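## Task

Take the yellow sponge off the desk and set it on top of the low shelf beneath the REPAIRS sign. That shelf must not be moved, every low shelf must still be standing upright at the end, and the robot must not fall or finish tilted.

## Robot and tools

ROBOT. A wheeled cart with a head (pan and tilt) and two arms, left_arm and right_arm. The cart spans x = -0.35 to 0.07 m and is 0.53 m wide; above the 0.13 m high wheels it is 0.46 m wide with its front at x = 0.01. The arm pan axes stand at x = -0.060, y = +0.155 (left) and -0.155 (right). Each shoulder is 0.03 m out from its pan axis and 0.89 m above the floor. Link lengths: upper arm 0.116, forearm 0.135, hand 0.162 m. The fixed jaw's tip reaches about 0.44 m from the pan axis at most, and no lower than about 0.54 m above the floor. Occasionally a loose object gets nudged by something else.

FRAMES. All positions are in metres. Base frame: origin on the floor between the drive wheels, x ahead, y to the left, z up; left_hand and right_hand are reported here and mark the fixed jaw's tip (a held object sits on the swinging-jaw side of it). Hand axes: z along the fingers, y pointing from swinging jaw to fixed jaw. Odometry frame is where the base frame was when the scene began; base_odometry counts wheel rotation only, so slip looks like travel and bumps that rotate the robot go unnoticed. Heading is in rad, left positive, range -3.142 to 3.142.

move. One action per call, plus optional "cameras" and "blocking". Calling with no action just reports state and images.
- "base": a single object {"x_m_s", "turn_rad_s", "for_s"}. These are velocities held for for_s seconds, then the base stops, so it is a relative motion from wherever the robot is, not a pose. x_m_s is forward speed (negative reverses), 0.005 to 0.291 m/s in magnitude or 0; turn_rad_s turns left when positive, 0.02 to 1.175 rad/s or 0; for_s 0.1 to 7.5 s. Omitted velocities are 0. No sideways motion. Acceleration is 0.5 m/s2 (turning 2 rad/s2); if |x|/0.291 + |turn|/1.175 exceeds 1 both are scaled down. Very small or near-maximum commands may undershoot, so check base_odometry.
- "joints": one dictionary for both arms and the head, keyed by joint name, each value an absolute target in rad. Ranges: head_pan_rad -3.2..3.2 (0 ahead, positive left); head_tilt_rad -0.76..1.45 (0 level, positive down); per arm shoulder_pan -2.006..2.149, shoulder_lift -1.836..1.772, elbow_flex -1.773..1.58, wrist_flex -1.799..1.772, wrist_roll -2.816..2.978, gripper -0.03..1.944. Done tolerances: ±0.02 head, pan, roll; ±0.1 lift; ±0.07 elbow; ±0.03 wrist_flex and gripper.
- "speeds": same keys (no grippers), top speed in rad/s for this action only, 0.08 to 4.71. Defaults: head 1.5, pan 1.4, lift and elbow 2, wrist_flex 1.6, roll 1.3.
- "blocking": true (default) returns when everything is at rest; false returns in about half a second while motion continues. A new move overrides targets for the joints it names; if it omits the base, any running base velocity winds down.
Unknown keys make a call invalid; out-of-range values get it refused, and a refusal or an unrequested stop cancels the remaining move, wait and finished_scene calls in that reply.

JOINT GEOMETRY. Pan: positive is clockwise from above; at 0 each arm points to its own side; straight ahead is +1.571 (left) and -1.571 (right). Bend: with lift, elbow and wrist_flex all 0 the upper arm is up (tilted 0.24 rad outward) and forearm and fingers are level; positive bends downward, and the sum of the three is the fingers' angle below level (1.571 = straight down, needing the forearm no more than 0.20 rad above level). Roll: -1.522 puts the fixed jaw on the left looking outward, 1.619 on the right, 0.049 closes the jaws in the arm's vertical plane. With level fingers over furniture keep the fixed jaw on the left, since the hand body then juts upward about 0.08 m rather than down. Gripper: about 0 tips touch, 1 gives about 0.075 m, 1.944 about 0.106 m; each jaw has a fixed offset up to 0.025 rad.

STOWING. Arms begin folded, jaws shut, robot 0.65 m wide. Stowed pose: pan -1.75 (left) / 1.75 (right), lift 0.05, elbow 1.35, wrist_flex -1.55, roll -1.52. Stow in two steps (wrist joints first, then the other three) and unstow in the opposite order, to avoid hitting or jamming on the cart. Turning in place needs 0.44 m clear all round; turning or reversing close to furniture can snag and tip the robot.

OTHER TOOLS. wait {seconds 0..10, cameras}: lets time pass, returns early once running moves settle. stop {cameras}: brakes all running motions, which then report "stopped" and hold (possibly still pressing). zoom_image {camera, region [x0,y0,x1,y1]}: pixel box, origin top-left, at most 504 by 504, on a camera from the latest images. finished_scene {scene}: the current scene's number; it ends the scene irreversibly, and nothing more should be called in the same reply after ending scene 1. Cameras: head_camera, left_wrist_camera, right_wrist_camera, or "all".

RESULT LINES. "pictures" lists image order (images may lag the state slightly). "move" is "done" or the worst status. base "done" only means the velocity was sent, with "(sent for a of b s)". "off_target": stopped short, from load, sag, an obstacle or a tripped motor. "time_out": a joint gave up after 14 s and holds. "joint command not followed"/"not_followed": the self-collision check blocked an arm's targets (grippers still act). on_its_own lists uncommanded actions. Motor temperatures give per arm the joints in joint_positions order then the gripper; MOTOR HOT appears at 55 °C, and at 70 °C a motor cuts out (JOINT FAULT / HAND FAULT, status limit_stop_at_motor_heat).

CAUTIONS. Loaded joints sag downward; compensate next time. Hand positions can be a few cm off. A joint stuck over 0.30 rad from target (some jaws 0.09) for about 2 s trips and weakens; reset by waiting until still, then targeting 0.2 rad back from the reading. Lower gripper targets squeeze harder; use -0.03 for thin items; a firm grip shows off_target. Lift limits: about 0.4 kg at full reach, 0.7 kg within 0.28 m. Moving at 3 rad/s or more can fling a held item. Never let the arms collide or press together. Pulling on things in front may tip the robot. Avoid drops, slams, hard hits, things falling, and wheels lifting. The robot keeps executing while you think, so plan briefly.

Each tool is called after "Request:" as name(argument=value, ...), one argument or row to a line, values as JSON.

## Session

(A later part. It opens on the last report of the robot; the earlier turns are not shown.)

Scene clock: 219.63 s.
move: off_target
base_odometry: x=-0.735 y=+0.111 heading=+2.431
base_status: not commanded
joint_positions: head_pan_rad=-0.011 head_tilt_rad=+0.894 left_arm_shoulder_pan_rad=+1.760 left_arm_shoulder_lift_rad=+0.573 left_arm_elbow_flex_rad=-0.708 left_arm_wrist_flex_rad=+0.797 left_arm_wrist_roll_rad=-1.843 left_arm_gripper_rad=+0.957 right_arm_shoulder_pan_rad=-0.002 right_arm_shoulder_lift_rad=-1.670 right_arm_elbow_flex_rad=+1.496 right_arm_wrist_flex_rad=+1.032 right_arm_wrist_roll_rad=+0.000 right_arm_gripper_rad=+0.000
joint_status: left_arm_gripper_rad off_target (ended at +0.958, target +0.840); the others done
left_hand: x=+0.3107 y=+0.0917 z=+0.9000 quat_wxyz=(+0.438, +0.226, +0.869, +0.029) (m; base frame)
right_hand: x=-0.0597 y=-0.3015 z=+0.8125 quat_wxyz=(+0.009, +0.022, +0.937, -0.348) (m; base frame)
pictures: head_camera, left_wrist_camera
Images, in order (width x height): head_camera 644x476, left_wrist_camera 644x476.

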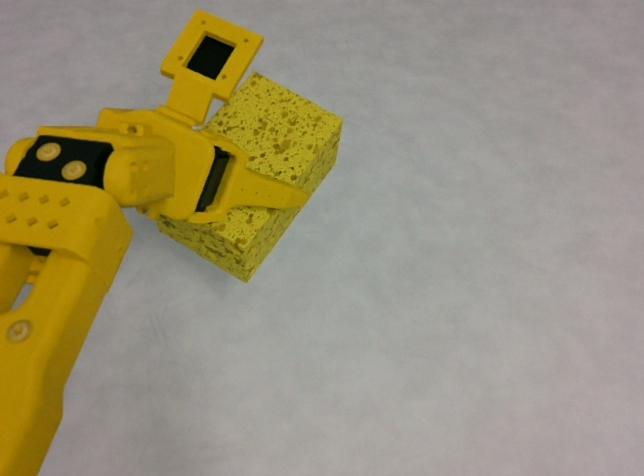

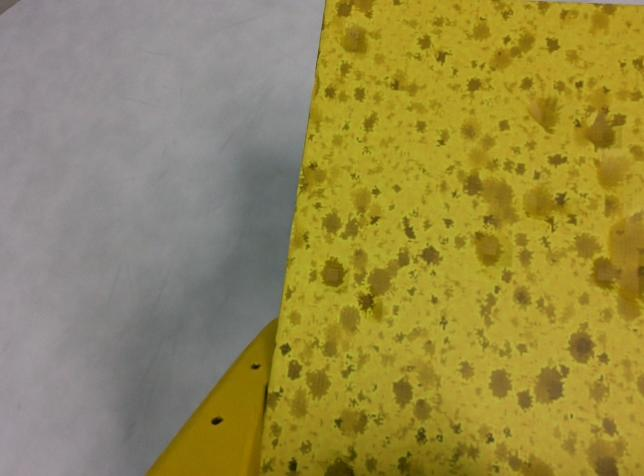

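Request:
move(
  joints={"left_arm_gripper_rad":0.87,"left_arm_shoulder_lift_rad":-0.4,"left_arm_elbow_flex_rad":-0.1,"left_arm_wrist_flex_rad":0.95},
  base={"x_m_s":-0.16,"for_s":1.75},
  speeds={"left_arm_shoulder_lift_rad":0.8,"left_arm_elbow_flex_rad":0.8,"left_arm_wrist_flex_rad":0.8},
)

Request:
move(
  base={"turn_rad_s":0.5,"for_s":1.42},
)

Request:
move(
  base={"x_m_s":-0.22,"for_s":2.5},
)

Request:
move(
  base={"turn_rad_s":0.6,"for_s":1.78},
  joints={"head_pan_rad":0.0,"head_tilt_rad":0.7},
  cameras=["head_camera","left_wrist_camera"],
)

Scene clock: 253.20 s.
move: off_target
base_odometry: x=-0.520 y=-0.073 heading=+2.437
base_status: done (sent for 1.77 of 1.77 s)
joint_positions: head_pan_rad=-0.011 head_tilt_rad=+0.894 left_arm_shoulder_pan_rad=+1.760 left_arm_shoulder_lift_rad=-0.360 left_arm_elbow_flex_rad=-0.095 left_arm_wrist_flex_rad=+0.948 left_arm_wrist_roll_rad=-1.843 left_arm_gripper_rad=+0.957 right_arm_shoulder_pan_rad=-0.004 right_arm_shoulder_lift_rad=-1.670 right_arm_elbow_flex_rad=+1.496 right_arm_wrist_flex_rad=+1.032 right_arm_wrist_roll_rad=+0.000 right_arm_gripper_rad=+0.000
joint_status: left_arm_gripper_rad off_target (ended at +0.958, target +0.870); the others done
left_hand: x=+0.2147 y=+0.1100 z=+0.9990 quat_wxyz=(+0.512, +0.216, +0.831, +0.034) (m; base frame)
right_hand: x=-0.0595 y=-0.3015 z=+0.8125 quat_wxyz=(+0.009, +0.021, +0.937, -0.348) (m; base frame)
pictures: none

Scene clock: 255.27 s.
move: done
base_odometry: x=-0.520 y=-0.073 heading=-3.133
base_status: done (sent for 1.43 of 1.43 s)
joint_positions: head_pan_rad=-0.011 head_tilt_rad=+0.894 left_arm_shoulder_pan_rad=+1.753 left_arm_shoulder_lift_rad=-0.360 left_arm_elbow_flex_rad=-0.095 left_arm_wrist_flex_rad=+0.948 left_arm_wrist_roll_rad=-1.843 left_arm_gripper_rad=+0.957 right_arm_shoulder_pan_rad=-0.002 right_arm_shoulder_lift_rad=-1.670 right_arm_elbow_flex_rad=+1.496 right_arm_wrist_flex_rad=+1.032 right_arm_wrist_roll_rad=+0.000 right_arm_gripper_rad=+0.000
joint_status: not commanded
left_hand: x=+0.2150 y=+0.1117 z=+0.9990 quat_wxyz=(+0.512, +0.214, +0.831, +0.035) (m; base frame)
right_hand: x=-0.0597 y=-0.3015 z=+0.8125 quat_wxyz=(+0.009, +0.022, +0.937, -0.348) (m; base frame)
pictures: none

Scene clock: 259.00 s.
move: done
base_odometry: x=+0.030 y=-0.068 heading=-3.131
base_status: done (sent for 2.5 of 2.5 s)
joint_positions: head_pan_rad=-0.011 head_tilt_rad=+0.894 left_arm_shoulder_pan_rad=+1.755 left_arm_shoulder_lift_rad=-0.360 left_arm_elbow_flex_rad=-0.095 left_arm_wrist_flex_rad=+0.948 left_arm_wrist_roll_rad=-1.843 left_arm_gripper_rad=+0.957 right_arm_shoulder_pan_rad=+0.001 right_arm_shoulder_lift_rad=-1.670 right_arm_elbow_flex_rad=+1.496 right_arm_wrist_flex_rad=+1.032 right_arm_wrist_roll_rad=+0.000 right_arm_gripper_rad=+0.000
joint_status: not commanded
left_hand: x=+0.2149 y=+0.1113 z=+0.9990 quat_wxyz=(+0.512, +0.215, +0.831, +0.035) (m; base frame)
right_hand: x=-0.0602 y=-0.3015 z=+0.8125 quat_wxyz=(+0.008, +0.023, +0.937, -0.348) (m; base frame)
pictures: none

Scene clock: 261.47 s.
move: done
base_odometry: x=+0.030 y=-0.068 heading=-2.074
base_status: done (sent for 1.77 of 1.77 s)
joint_positions: head_pan_rad=-0.011 head_tilt_rad=+0.713 left_arm_shoulder_pan_rad=+1.753 left_arm_shoulder_lift_rad=-0.360 left_arm_elbow_flex_rad=-0.095 left_arm_wrist_flex_rad=+0.948 left_arm_wrist_roll_rad=-1.843 left_arm_gripper_rad=+0.957 right_arm_shoulder_pan_rad=+0.000 right_arm_shoulder_lift_rad=-1.670 right_arm_elbow_flex_rad=+1.496 right_arm_wrist_flex_rad=+1.032 right_arm_wrist_roll_rad=+0.000 right_arm_gripper_rad=+0.000
joint_status: all done
left_hand: x=+0.2150 y=+0.1117 z=+0.9990 quat_wxyz=(+0.512, +0.214, +0.831, +0.035) (m; base frame)
right_hand: x=-0.0600 y=-0.3015 z=+0.8125 quat_wxyz=(+0.009, +0.023, +0.937, -0.348) (m; base frame)
pictures: head_camera, left_wrist_camera
Images, in order (width x height): head_camera 644x476, left_wrist_camera 644x476.

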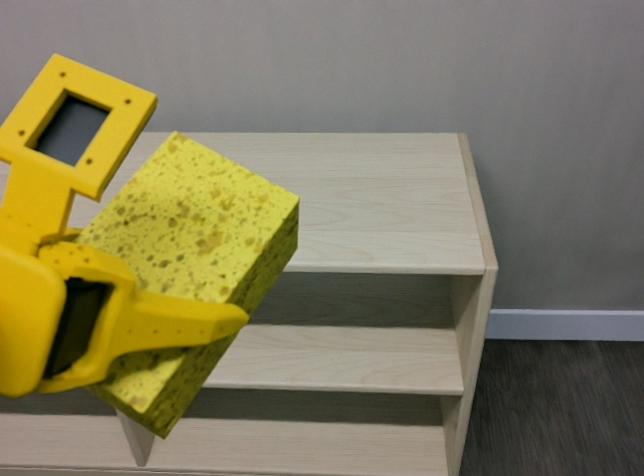

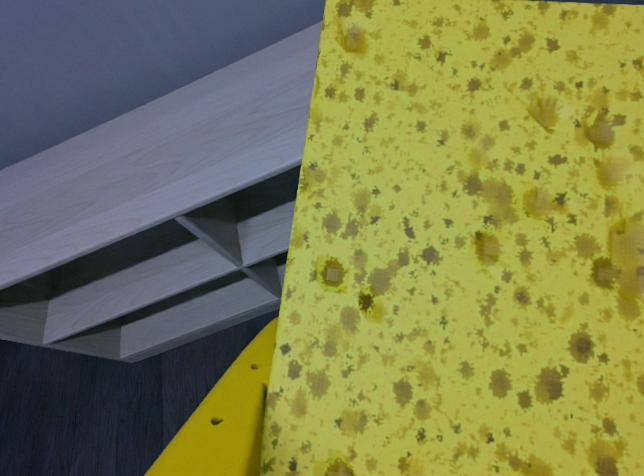

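Request:
move(
  base={"x_m_s":0.2,"for_s":2.5},
  joints={"head_pan_rad":-0.5,"head_tilt_rad":1.1,"left_arm_shoulder_pan_rad":1.6},
  cameras=["head_camera"],
)

Scene clock: 283.47 s.
move: done
base_odometry: x=-0.210 y=-0.507 heading=-2.073
base_status: done (sent for 2.5 of 2.5 s)
joint_positions: head_pan_rad=-0.491 head_tilt_rad=+1.094 left_arm_shoulder_pan_rad=+1.606 left_arm_shoulder_lift_rad=-0.361 left_arm_elbow_flex_rad=-0.095 left_arm_wrist_flex_rad=+0.948 left_arm_wrist_roll_rad=-1.843 left_arm_gripper_rad=+0.957 right_arm_shoulder_pan_rad=+0.001 right_arm_shoulder_lift_rad=-1.670 right_arm_elbow_flex_rad=+1.496 right_arm_wrist_flex_rad=+1.032 right_arm_wrist_roll_rad=+0.000 right_arm_gripper_rad=+0.000
joint_status: all done
left_hand: x=+0.2182 y=+0.1525 z=+0.9994 quat_wxyz=(+0.508, +0.152, +0.845, +0.073) (m; base frame)
right_hand: x=-0.0602 y=-0.3015 z=+0.8125 quat_wxyz=(+0.008, +0.023, +0.937, -0.348) (m; base frame)
pictures: head_camera
Images, in order (width x height): head_camera 644x476.

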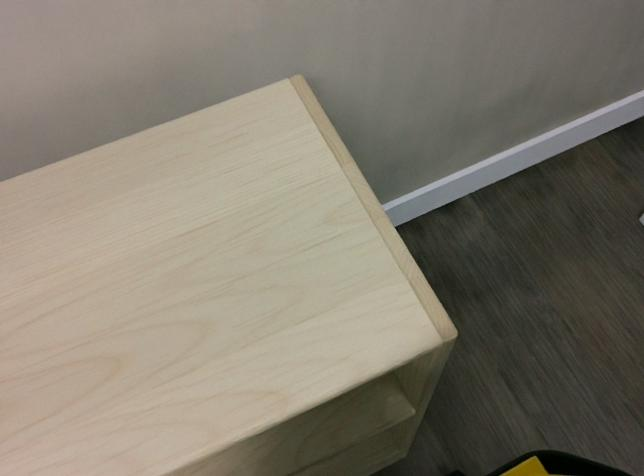

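Request:
move(
  joints={"left_arm_shoulder_lift_rad":0.87,"left_arm_elbow_flex_rad":-0.33,"left_arm_wrist_flex_rad":0.23},
  speeds={"left_arm_shoulder_lift_rad":1.0,"left_arm_elbow_flex_rad":0.8,"left_arm_wrist_flex_rad":0.8},
)

Request:
move(
  joints={"left_arm_shoulder_lift_rad":1.52,"left_arm_elbow_flex_rad":-0.33,"left_arm_wrist_flex_rad":-0.46,"head_pan_rad":0.3,"head_tilt_rad":0.9},
  speeds={"left_arm_shoulder_lift_rad":0.6,"left_arm_elbow_flex_rad":0.6,"left_arm_wrist_flex_rad":0.64},
  cameras=["head_camera","left_wrist_camera"],
)

Scene clock: 296.00 s.
move: done
base_odometry: x=-0.210 y=-0.507 heading=-2.073
base_status: not commanded
joint_positions: head_pan_rad=-0.491 head_tilt_rad=+1.094 left_arm_shoulder_pan_rad=+1.606 left_arm_shoulder_lift_rad=+0.889 left_arm_elbow_flex_rad=-0.294 left_arm_wrist_flex_rad=+0.246 left_arm_wrist_roll_rad=-1.843 left_arm_gripper_rad=+0.957 right_arm_shoulder_pan_rad=+0.001 right_arm_shoulder_lift_rad=-1.670 right_arm_elbow_flex_rad=+1.496 right_arm_wrist_flex_rad=+1.032 right_arm_wrist_roll_rad=+0.000 right_arm_gripper_rad=+0.000
joint_status: all done
left_hand: x=+0.2989 y=+0.1497 z=+0.7539 quat_wxyz=(+0.353, +0.166, +0.919, +0.051) (m; base frame)
right_hand: x=-0.0602 y=-0.3015 z=+0.8125 quat_wxyz=(+0.008, +0.023, +0.937, -0.348) (m; base frame)
pictures: none

Scene clock: 297.70 s.
move: done
base_odometry: x=-0.210 y=-0.507 heading=-2.073
base_status: not commanded
joint_positions: head_pan_rad=+0.290 head_tilt_rad=+0.914 left_arm_shoulder_pan_rad=+1.606 left_arm_shoulder_lift_rad=+1.475 left_arm_elbow_flex_rad=-0.329 left_arm_wrist_flex_rad=-0.460 left_arm_wrist_roll_rad=-1.834 left_arm_gripper_rad=+0.959 right_arm_shoulder_pan_rad=+0.001 right_arm_shoulder_lift_rad=-1.670 right_arm_elbow_flex_rad=+1.496 right_arm_wrist_flex_rad=+1.032 right_arm_wrist_roll_rad=+0.000 right_arm_gripper_rad=+0.000
joint_status: all done
left_hand: x=+0.2712 y=+0.1507 z=+0.6563 quat_wxyz=(+0.424, +0.156, +0.890, +0.059) (m; base frame)
right_hand: x=-0.0602 y=-0.3015 z=+0.8125 quat_wxyz=(+0.008, +0.023, +0.937, -0.348) (m; base frame)
pictures: head_camera, left_wrist_camera
Images, in order (width x height): head_camera 644x476, left_wrist_camera 644x476.

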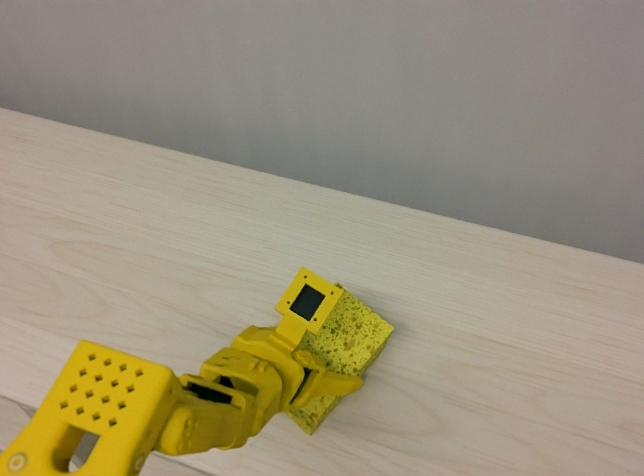

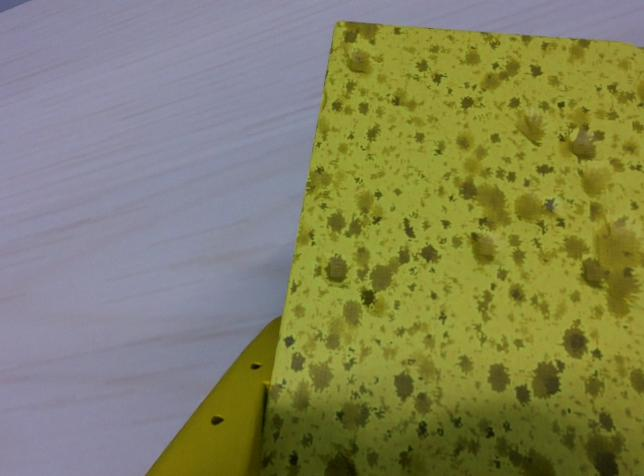

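Request:
move(
  joints={"left_arm_shoulder_lift_rad":1.53,"left_arm_wrist_flex_rad":-0.37},
  speeds={"left_arm_shoulder_lift_rad":0.2,"left_arm_wrist_flex_rad":0.3},
  cameras=["head_camera","left_wrist_camera"],
)

Scene clock: 305.50 s.
move: off_target
base_odometry: x=-0.210 y=-0.507 heading=-2.073
base_status: not commanded
joint_positions: head_pan_rad=+0.290 head_tilt_rad=+0.914 left_arm_shoulder_pan_rad=+1.603 left_arm_shoulder_lift_rad=+1.475 left_arm_elbow_flex_rad=-0.348 left_arm_wrist_flex_rad=-0.411 left_arm_wrist_roll_rad=-1.834 left_arm_gripper_rad=+0.959 right_arm_shoulder_pan_rad=+0.001 right_arm_shoulder_lift_rad=-1.670 right_arm_elbow_flex_rad=+1.496 right_arm_wrist_flex_rad=+1.032 right_arm_wrist_roll_rad=+0.000 right_arm_gripper_rad=+0.000
joint_status: left_arm_wrist_flex_rad off_target (ended at -0.411, target -0.370); the others done
left_hand: x=+0.2703 y=+0.1517 z=+0.6536 quat_wxyz=(+0.410, +0.156, +0.897, +0.058) (m; base frame)
right_hand: x=-0.0602 y=-0.3015 z=+0.8125 quat_wxyz=(+0.008, +0.023, +0.937, -0.348) (m; base frame)
pictures: head_camera, left_wrist_camera
Images, in order (width x height): head_camera 644x476, left_wrist_camera 644x476.

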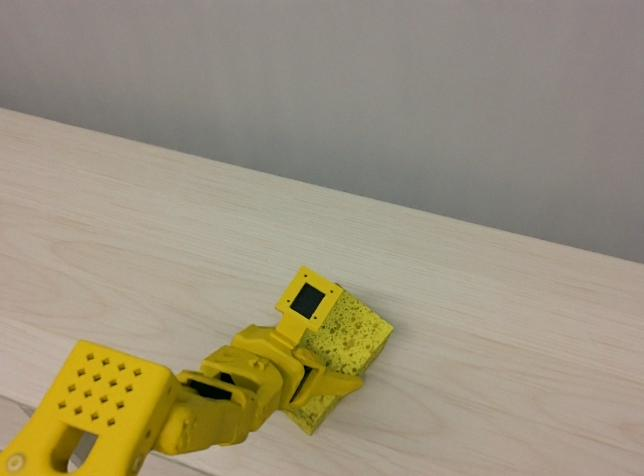

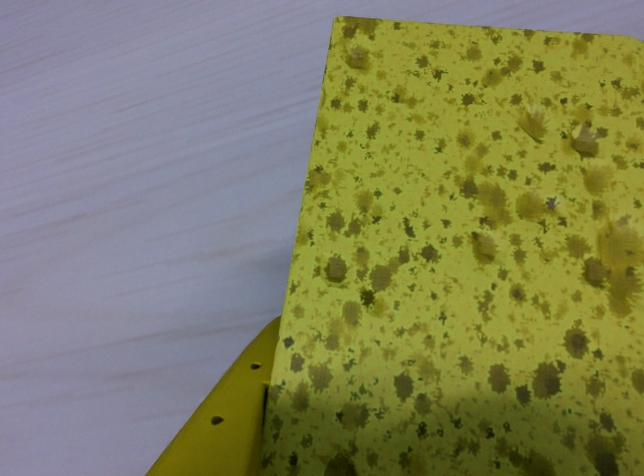

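Request:
move(
  joints={"left_arm_gripper_rad":1.15,"left_arm_wrist_flex_rad":-0.41},
)

Request:
move(
  joints={"left_arm_gripper_rad":1.7},
  cameras=["head_camera","left_wrist_camera"],
)

Scene clock: 313.13 s.
move: done
base_odometry: x=-0.210 y=-0.507 heading=-2.073
base_status: not commanded
joint_positions: head_pan_rad=+0.290 head_tilt_rad=+0.914 left_arm_shoulder_pan_rad=+1.595 left_arm_shoulder_lift_rad=+1.487 left_arm_elbow_flex_rad=-0.349 left_arm_wrist_flex_rad=-0.414 left_arm_wrist_roll_rad=-1.834 left_arm_gripper_rad=+1.146 right_arm_shoulder_pan_rad=+0.001 right_arm_shoulder_lift_rad=-1.670 right_arm_elbow_flex_rad=+1.496 right_arm_wrist_flex_rad=+1.032 right_arm_wrist_roll_rad=+0.000 right_arm_gripper_rad=+0.000
joint_status: all done
left_hand: x=+0.2681 y=+0.1543 z=+0.6506 quat_wxyz=(+0.407, +0.153, +0.899, +0.059) (m; base frame)
right_hand: x=-0.0602 y=-0.3015 z=+0.8125 quat_wxyz=(+0.008, +0.023, +0.937, -0.348) (m; base frame)
pictures: none

Scene clock: 314.00 s.
move: done
base_odometry: x=-0.210 y=-0.507 heading=-2.073
base_status: not commanded
joint_positions: head_pan_rad=+0.290 head_tilt_rad=+0.914 left_arm_shoulder_pan_rad=+1.595 left_arm_shoulder_lift_rad=+1.524 left_arm_elbow_flex_rad=-0.340 left_arm_wrist_flex_rad=-0.414 left_arm_wrist_roll_rad=-1.834 left_arm_gripper_rad=+1.692 right_arm_shoulder_pan_rad=+0.001 right_arm_shoulder_lift_rad=-1.670 right_arm_elbow_flex_rad=+1.496 right_arm_wrist_flex_rad=+1.032 right_arm_wrist_roll_rad=+0.000 right_arm_gripper_rad=+0.000
joint_status: all done
left_hand: x=+0.2568 y=+0.1546 z=+0.6382 quat_wxyz=(+0.386, +0.154, +0.908, +0.056) (m; base frame)
right_hand: x=-0.0602 y=-0.3015 z=+0.8125 quat_wxyz=(+0.008, +0.023, +0.937, -0.348) (m; base frame)
pictures: head_camera, left_wrist_camera
Images, in order (width x height): head_camera 644x476, left_wrist_camera 644x476.

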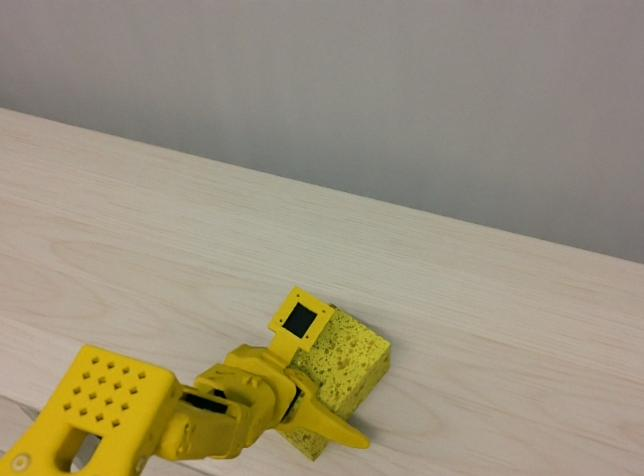

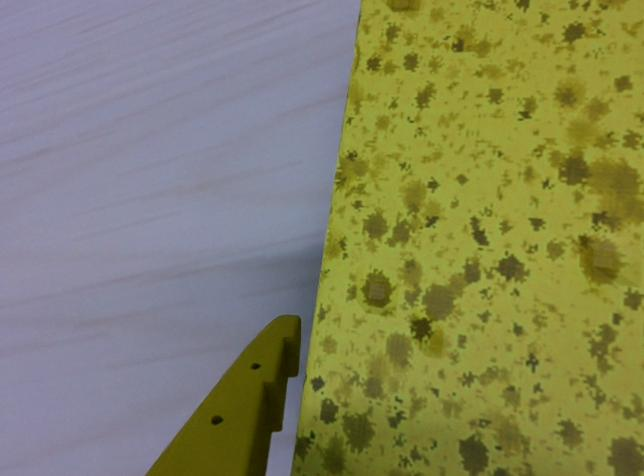

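Request:
move(
  joints={"left_arm_shoulder_lift_rad":1.1,"left_arm_elbow_flex_rad":-0.36,"left_arm_wrist_flex_rad":0.2},
  speeds={"left_arm_shoulder_lift_rad":0.6,"left_arm_elbow_flex_rad":0.6,"left_arm_wrist_flex_rad":0.9},
)

Request:
move(
  joints={"left_arm_shoulder_lift_rad":0.0,"left_arm_elbow_flex_rad":-0.1,"left_arm_wrist_flex_rad":0.6,"left_arm_shoulder_pan_rad":1.3},
  cameras=["head_camera"],
)

Scene clock: 325.37 s.
move: done
base_odometry: x=-0.210 y=-0.507 heading=-2.073
base_status: not commanded
joint_positions: head_pan_rad=+0.290 head_tilt_rad=+0.914 left_arm_shoulder_pan_rad=+1.599 left_arm_shoulder_lift_rad=+1.166 left_arm_elbow_flex_rad=-0.345 left_arm_wrist_flex_rad=+0.195 left_arm_wrist_roll_rad=-1.835 left_arm_gripper_rad=+1.692 right_arm_shoulder_pan_rad=+0.001 right_arm_shoulder_lift_rad=-1.670 right_arm_elbow_flex_rad=+1.496 right_arm_wrist_flex_rad=+1.032 right_arm_wrist_roll_rad=+0.000 right_arm_gripper_rad=+0.000
joint_status: all done
left_hand: x=+0.2670 y=+0.1533 z=+0.6819 quat_wxyz=(+0.271, +0.163, +0.948, +0.039) (m; base frame)
right_hand: x=-0.0602 y=-0.3015 z=+0.8125 quat_wxyz=(+0.008, +0.023, +0.937, -0.348) (m; base frame)
pictures: none

Scene clock: 326.83 s.
move: done
base_odometry: x=-0.210 y=-0.507 heading=-2.073
base_status: not commanded
joint_positions: head_pan_rad=+0.290 head_tilt_rad=+0.914 left_arm_shoulder_pan_rad=+1.306 left_arm_shoulder_lift_rad=+0.053 left_arm_elbow_flex_rad=-0.098 left_arm_wrist_flex_rad=+0.599 left_arm_wrist_roll_rad=-1.835 left_arm_gripper_rad=+1.692 right_arm_shoulder_pan_rad=+0.001 right_arm_shoulder_lift_rad=-1.670 right_arm_elbow_flex_rad=+1.496 right_arm_wrist_flex_rad=+1.032 right_arm_wrist_roll_rad=+0.000 right_arm_gripper_rad=+0.000
joint_status: all done
left_hand: x=+0.2628 y=+0.2504 z=+0.9337 quat_wxyz=(+0.467, +0.021, +0.873, +0.139) (m; base frame)
right_hand: x=-0.0602 y=-0.3015 z=+0.8125 quat_wxyz=(+0.008, +0.023, +0.937, -0.348) (m; base frame)
pictures: head_camera
Images, in order (width x height): head_camera 644x476.

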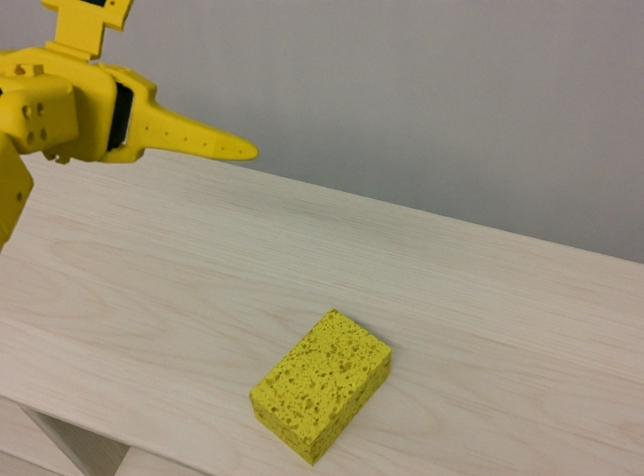

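Request:
finished_scene(
  scene=2,
)

The scene is finished: the task was done.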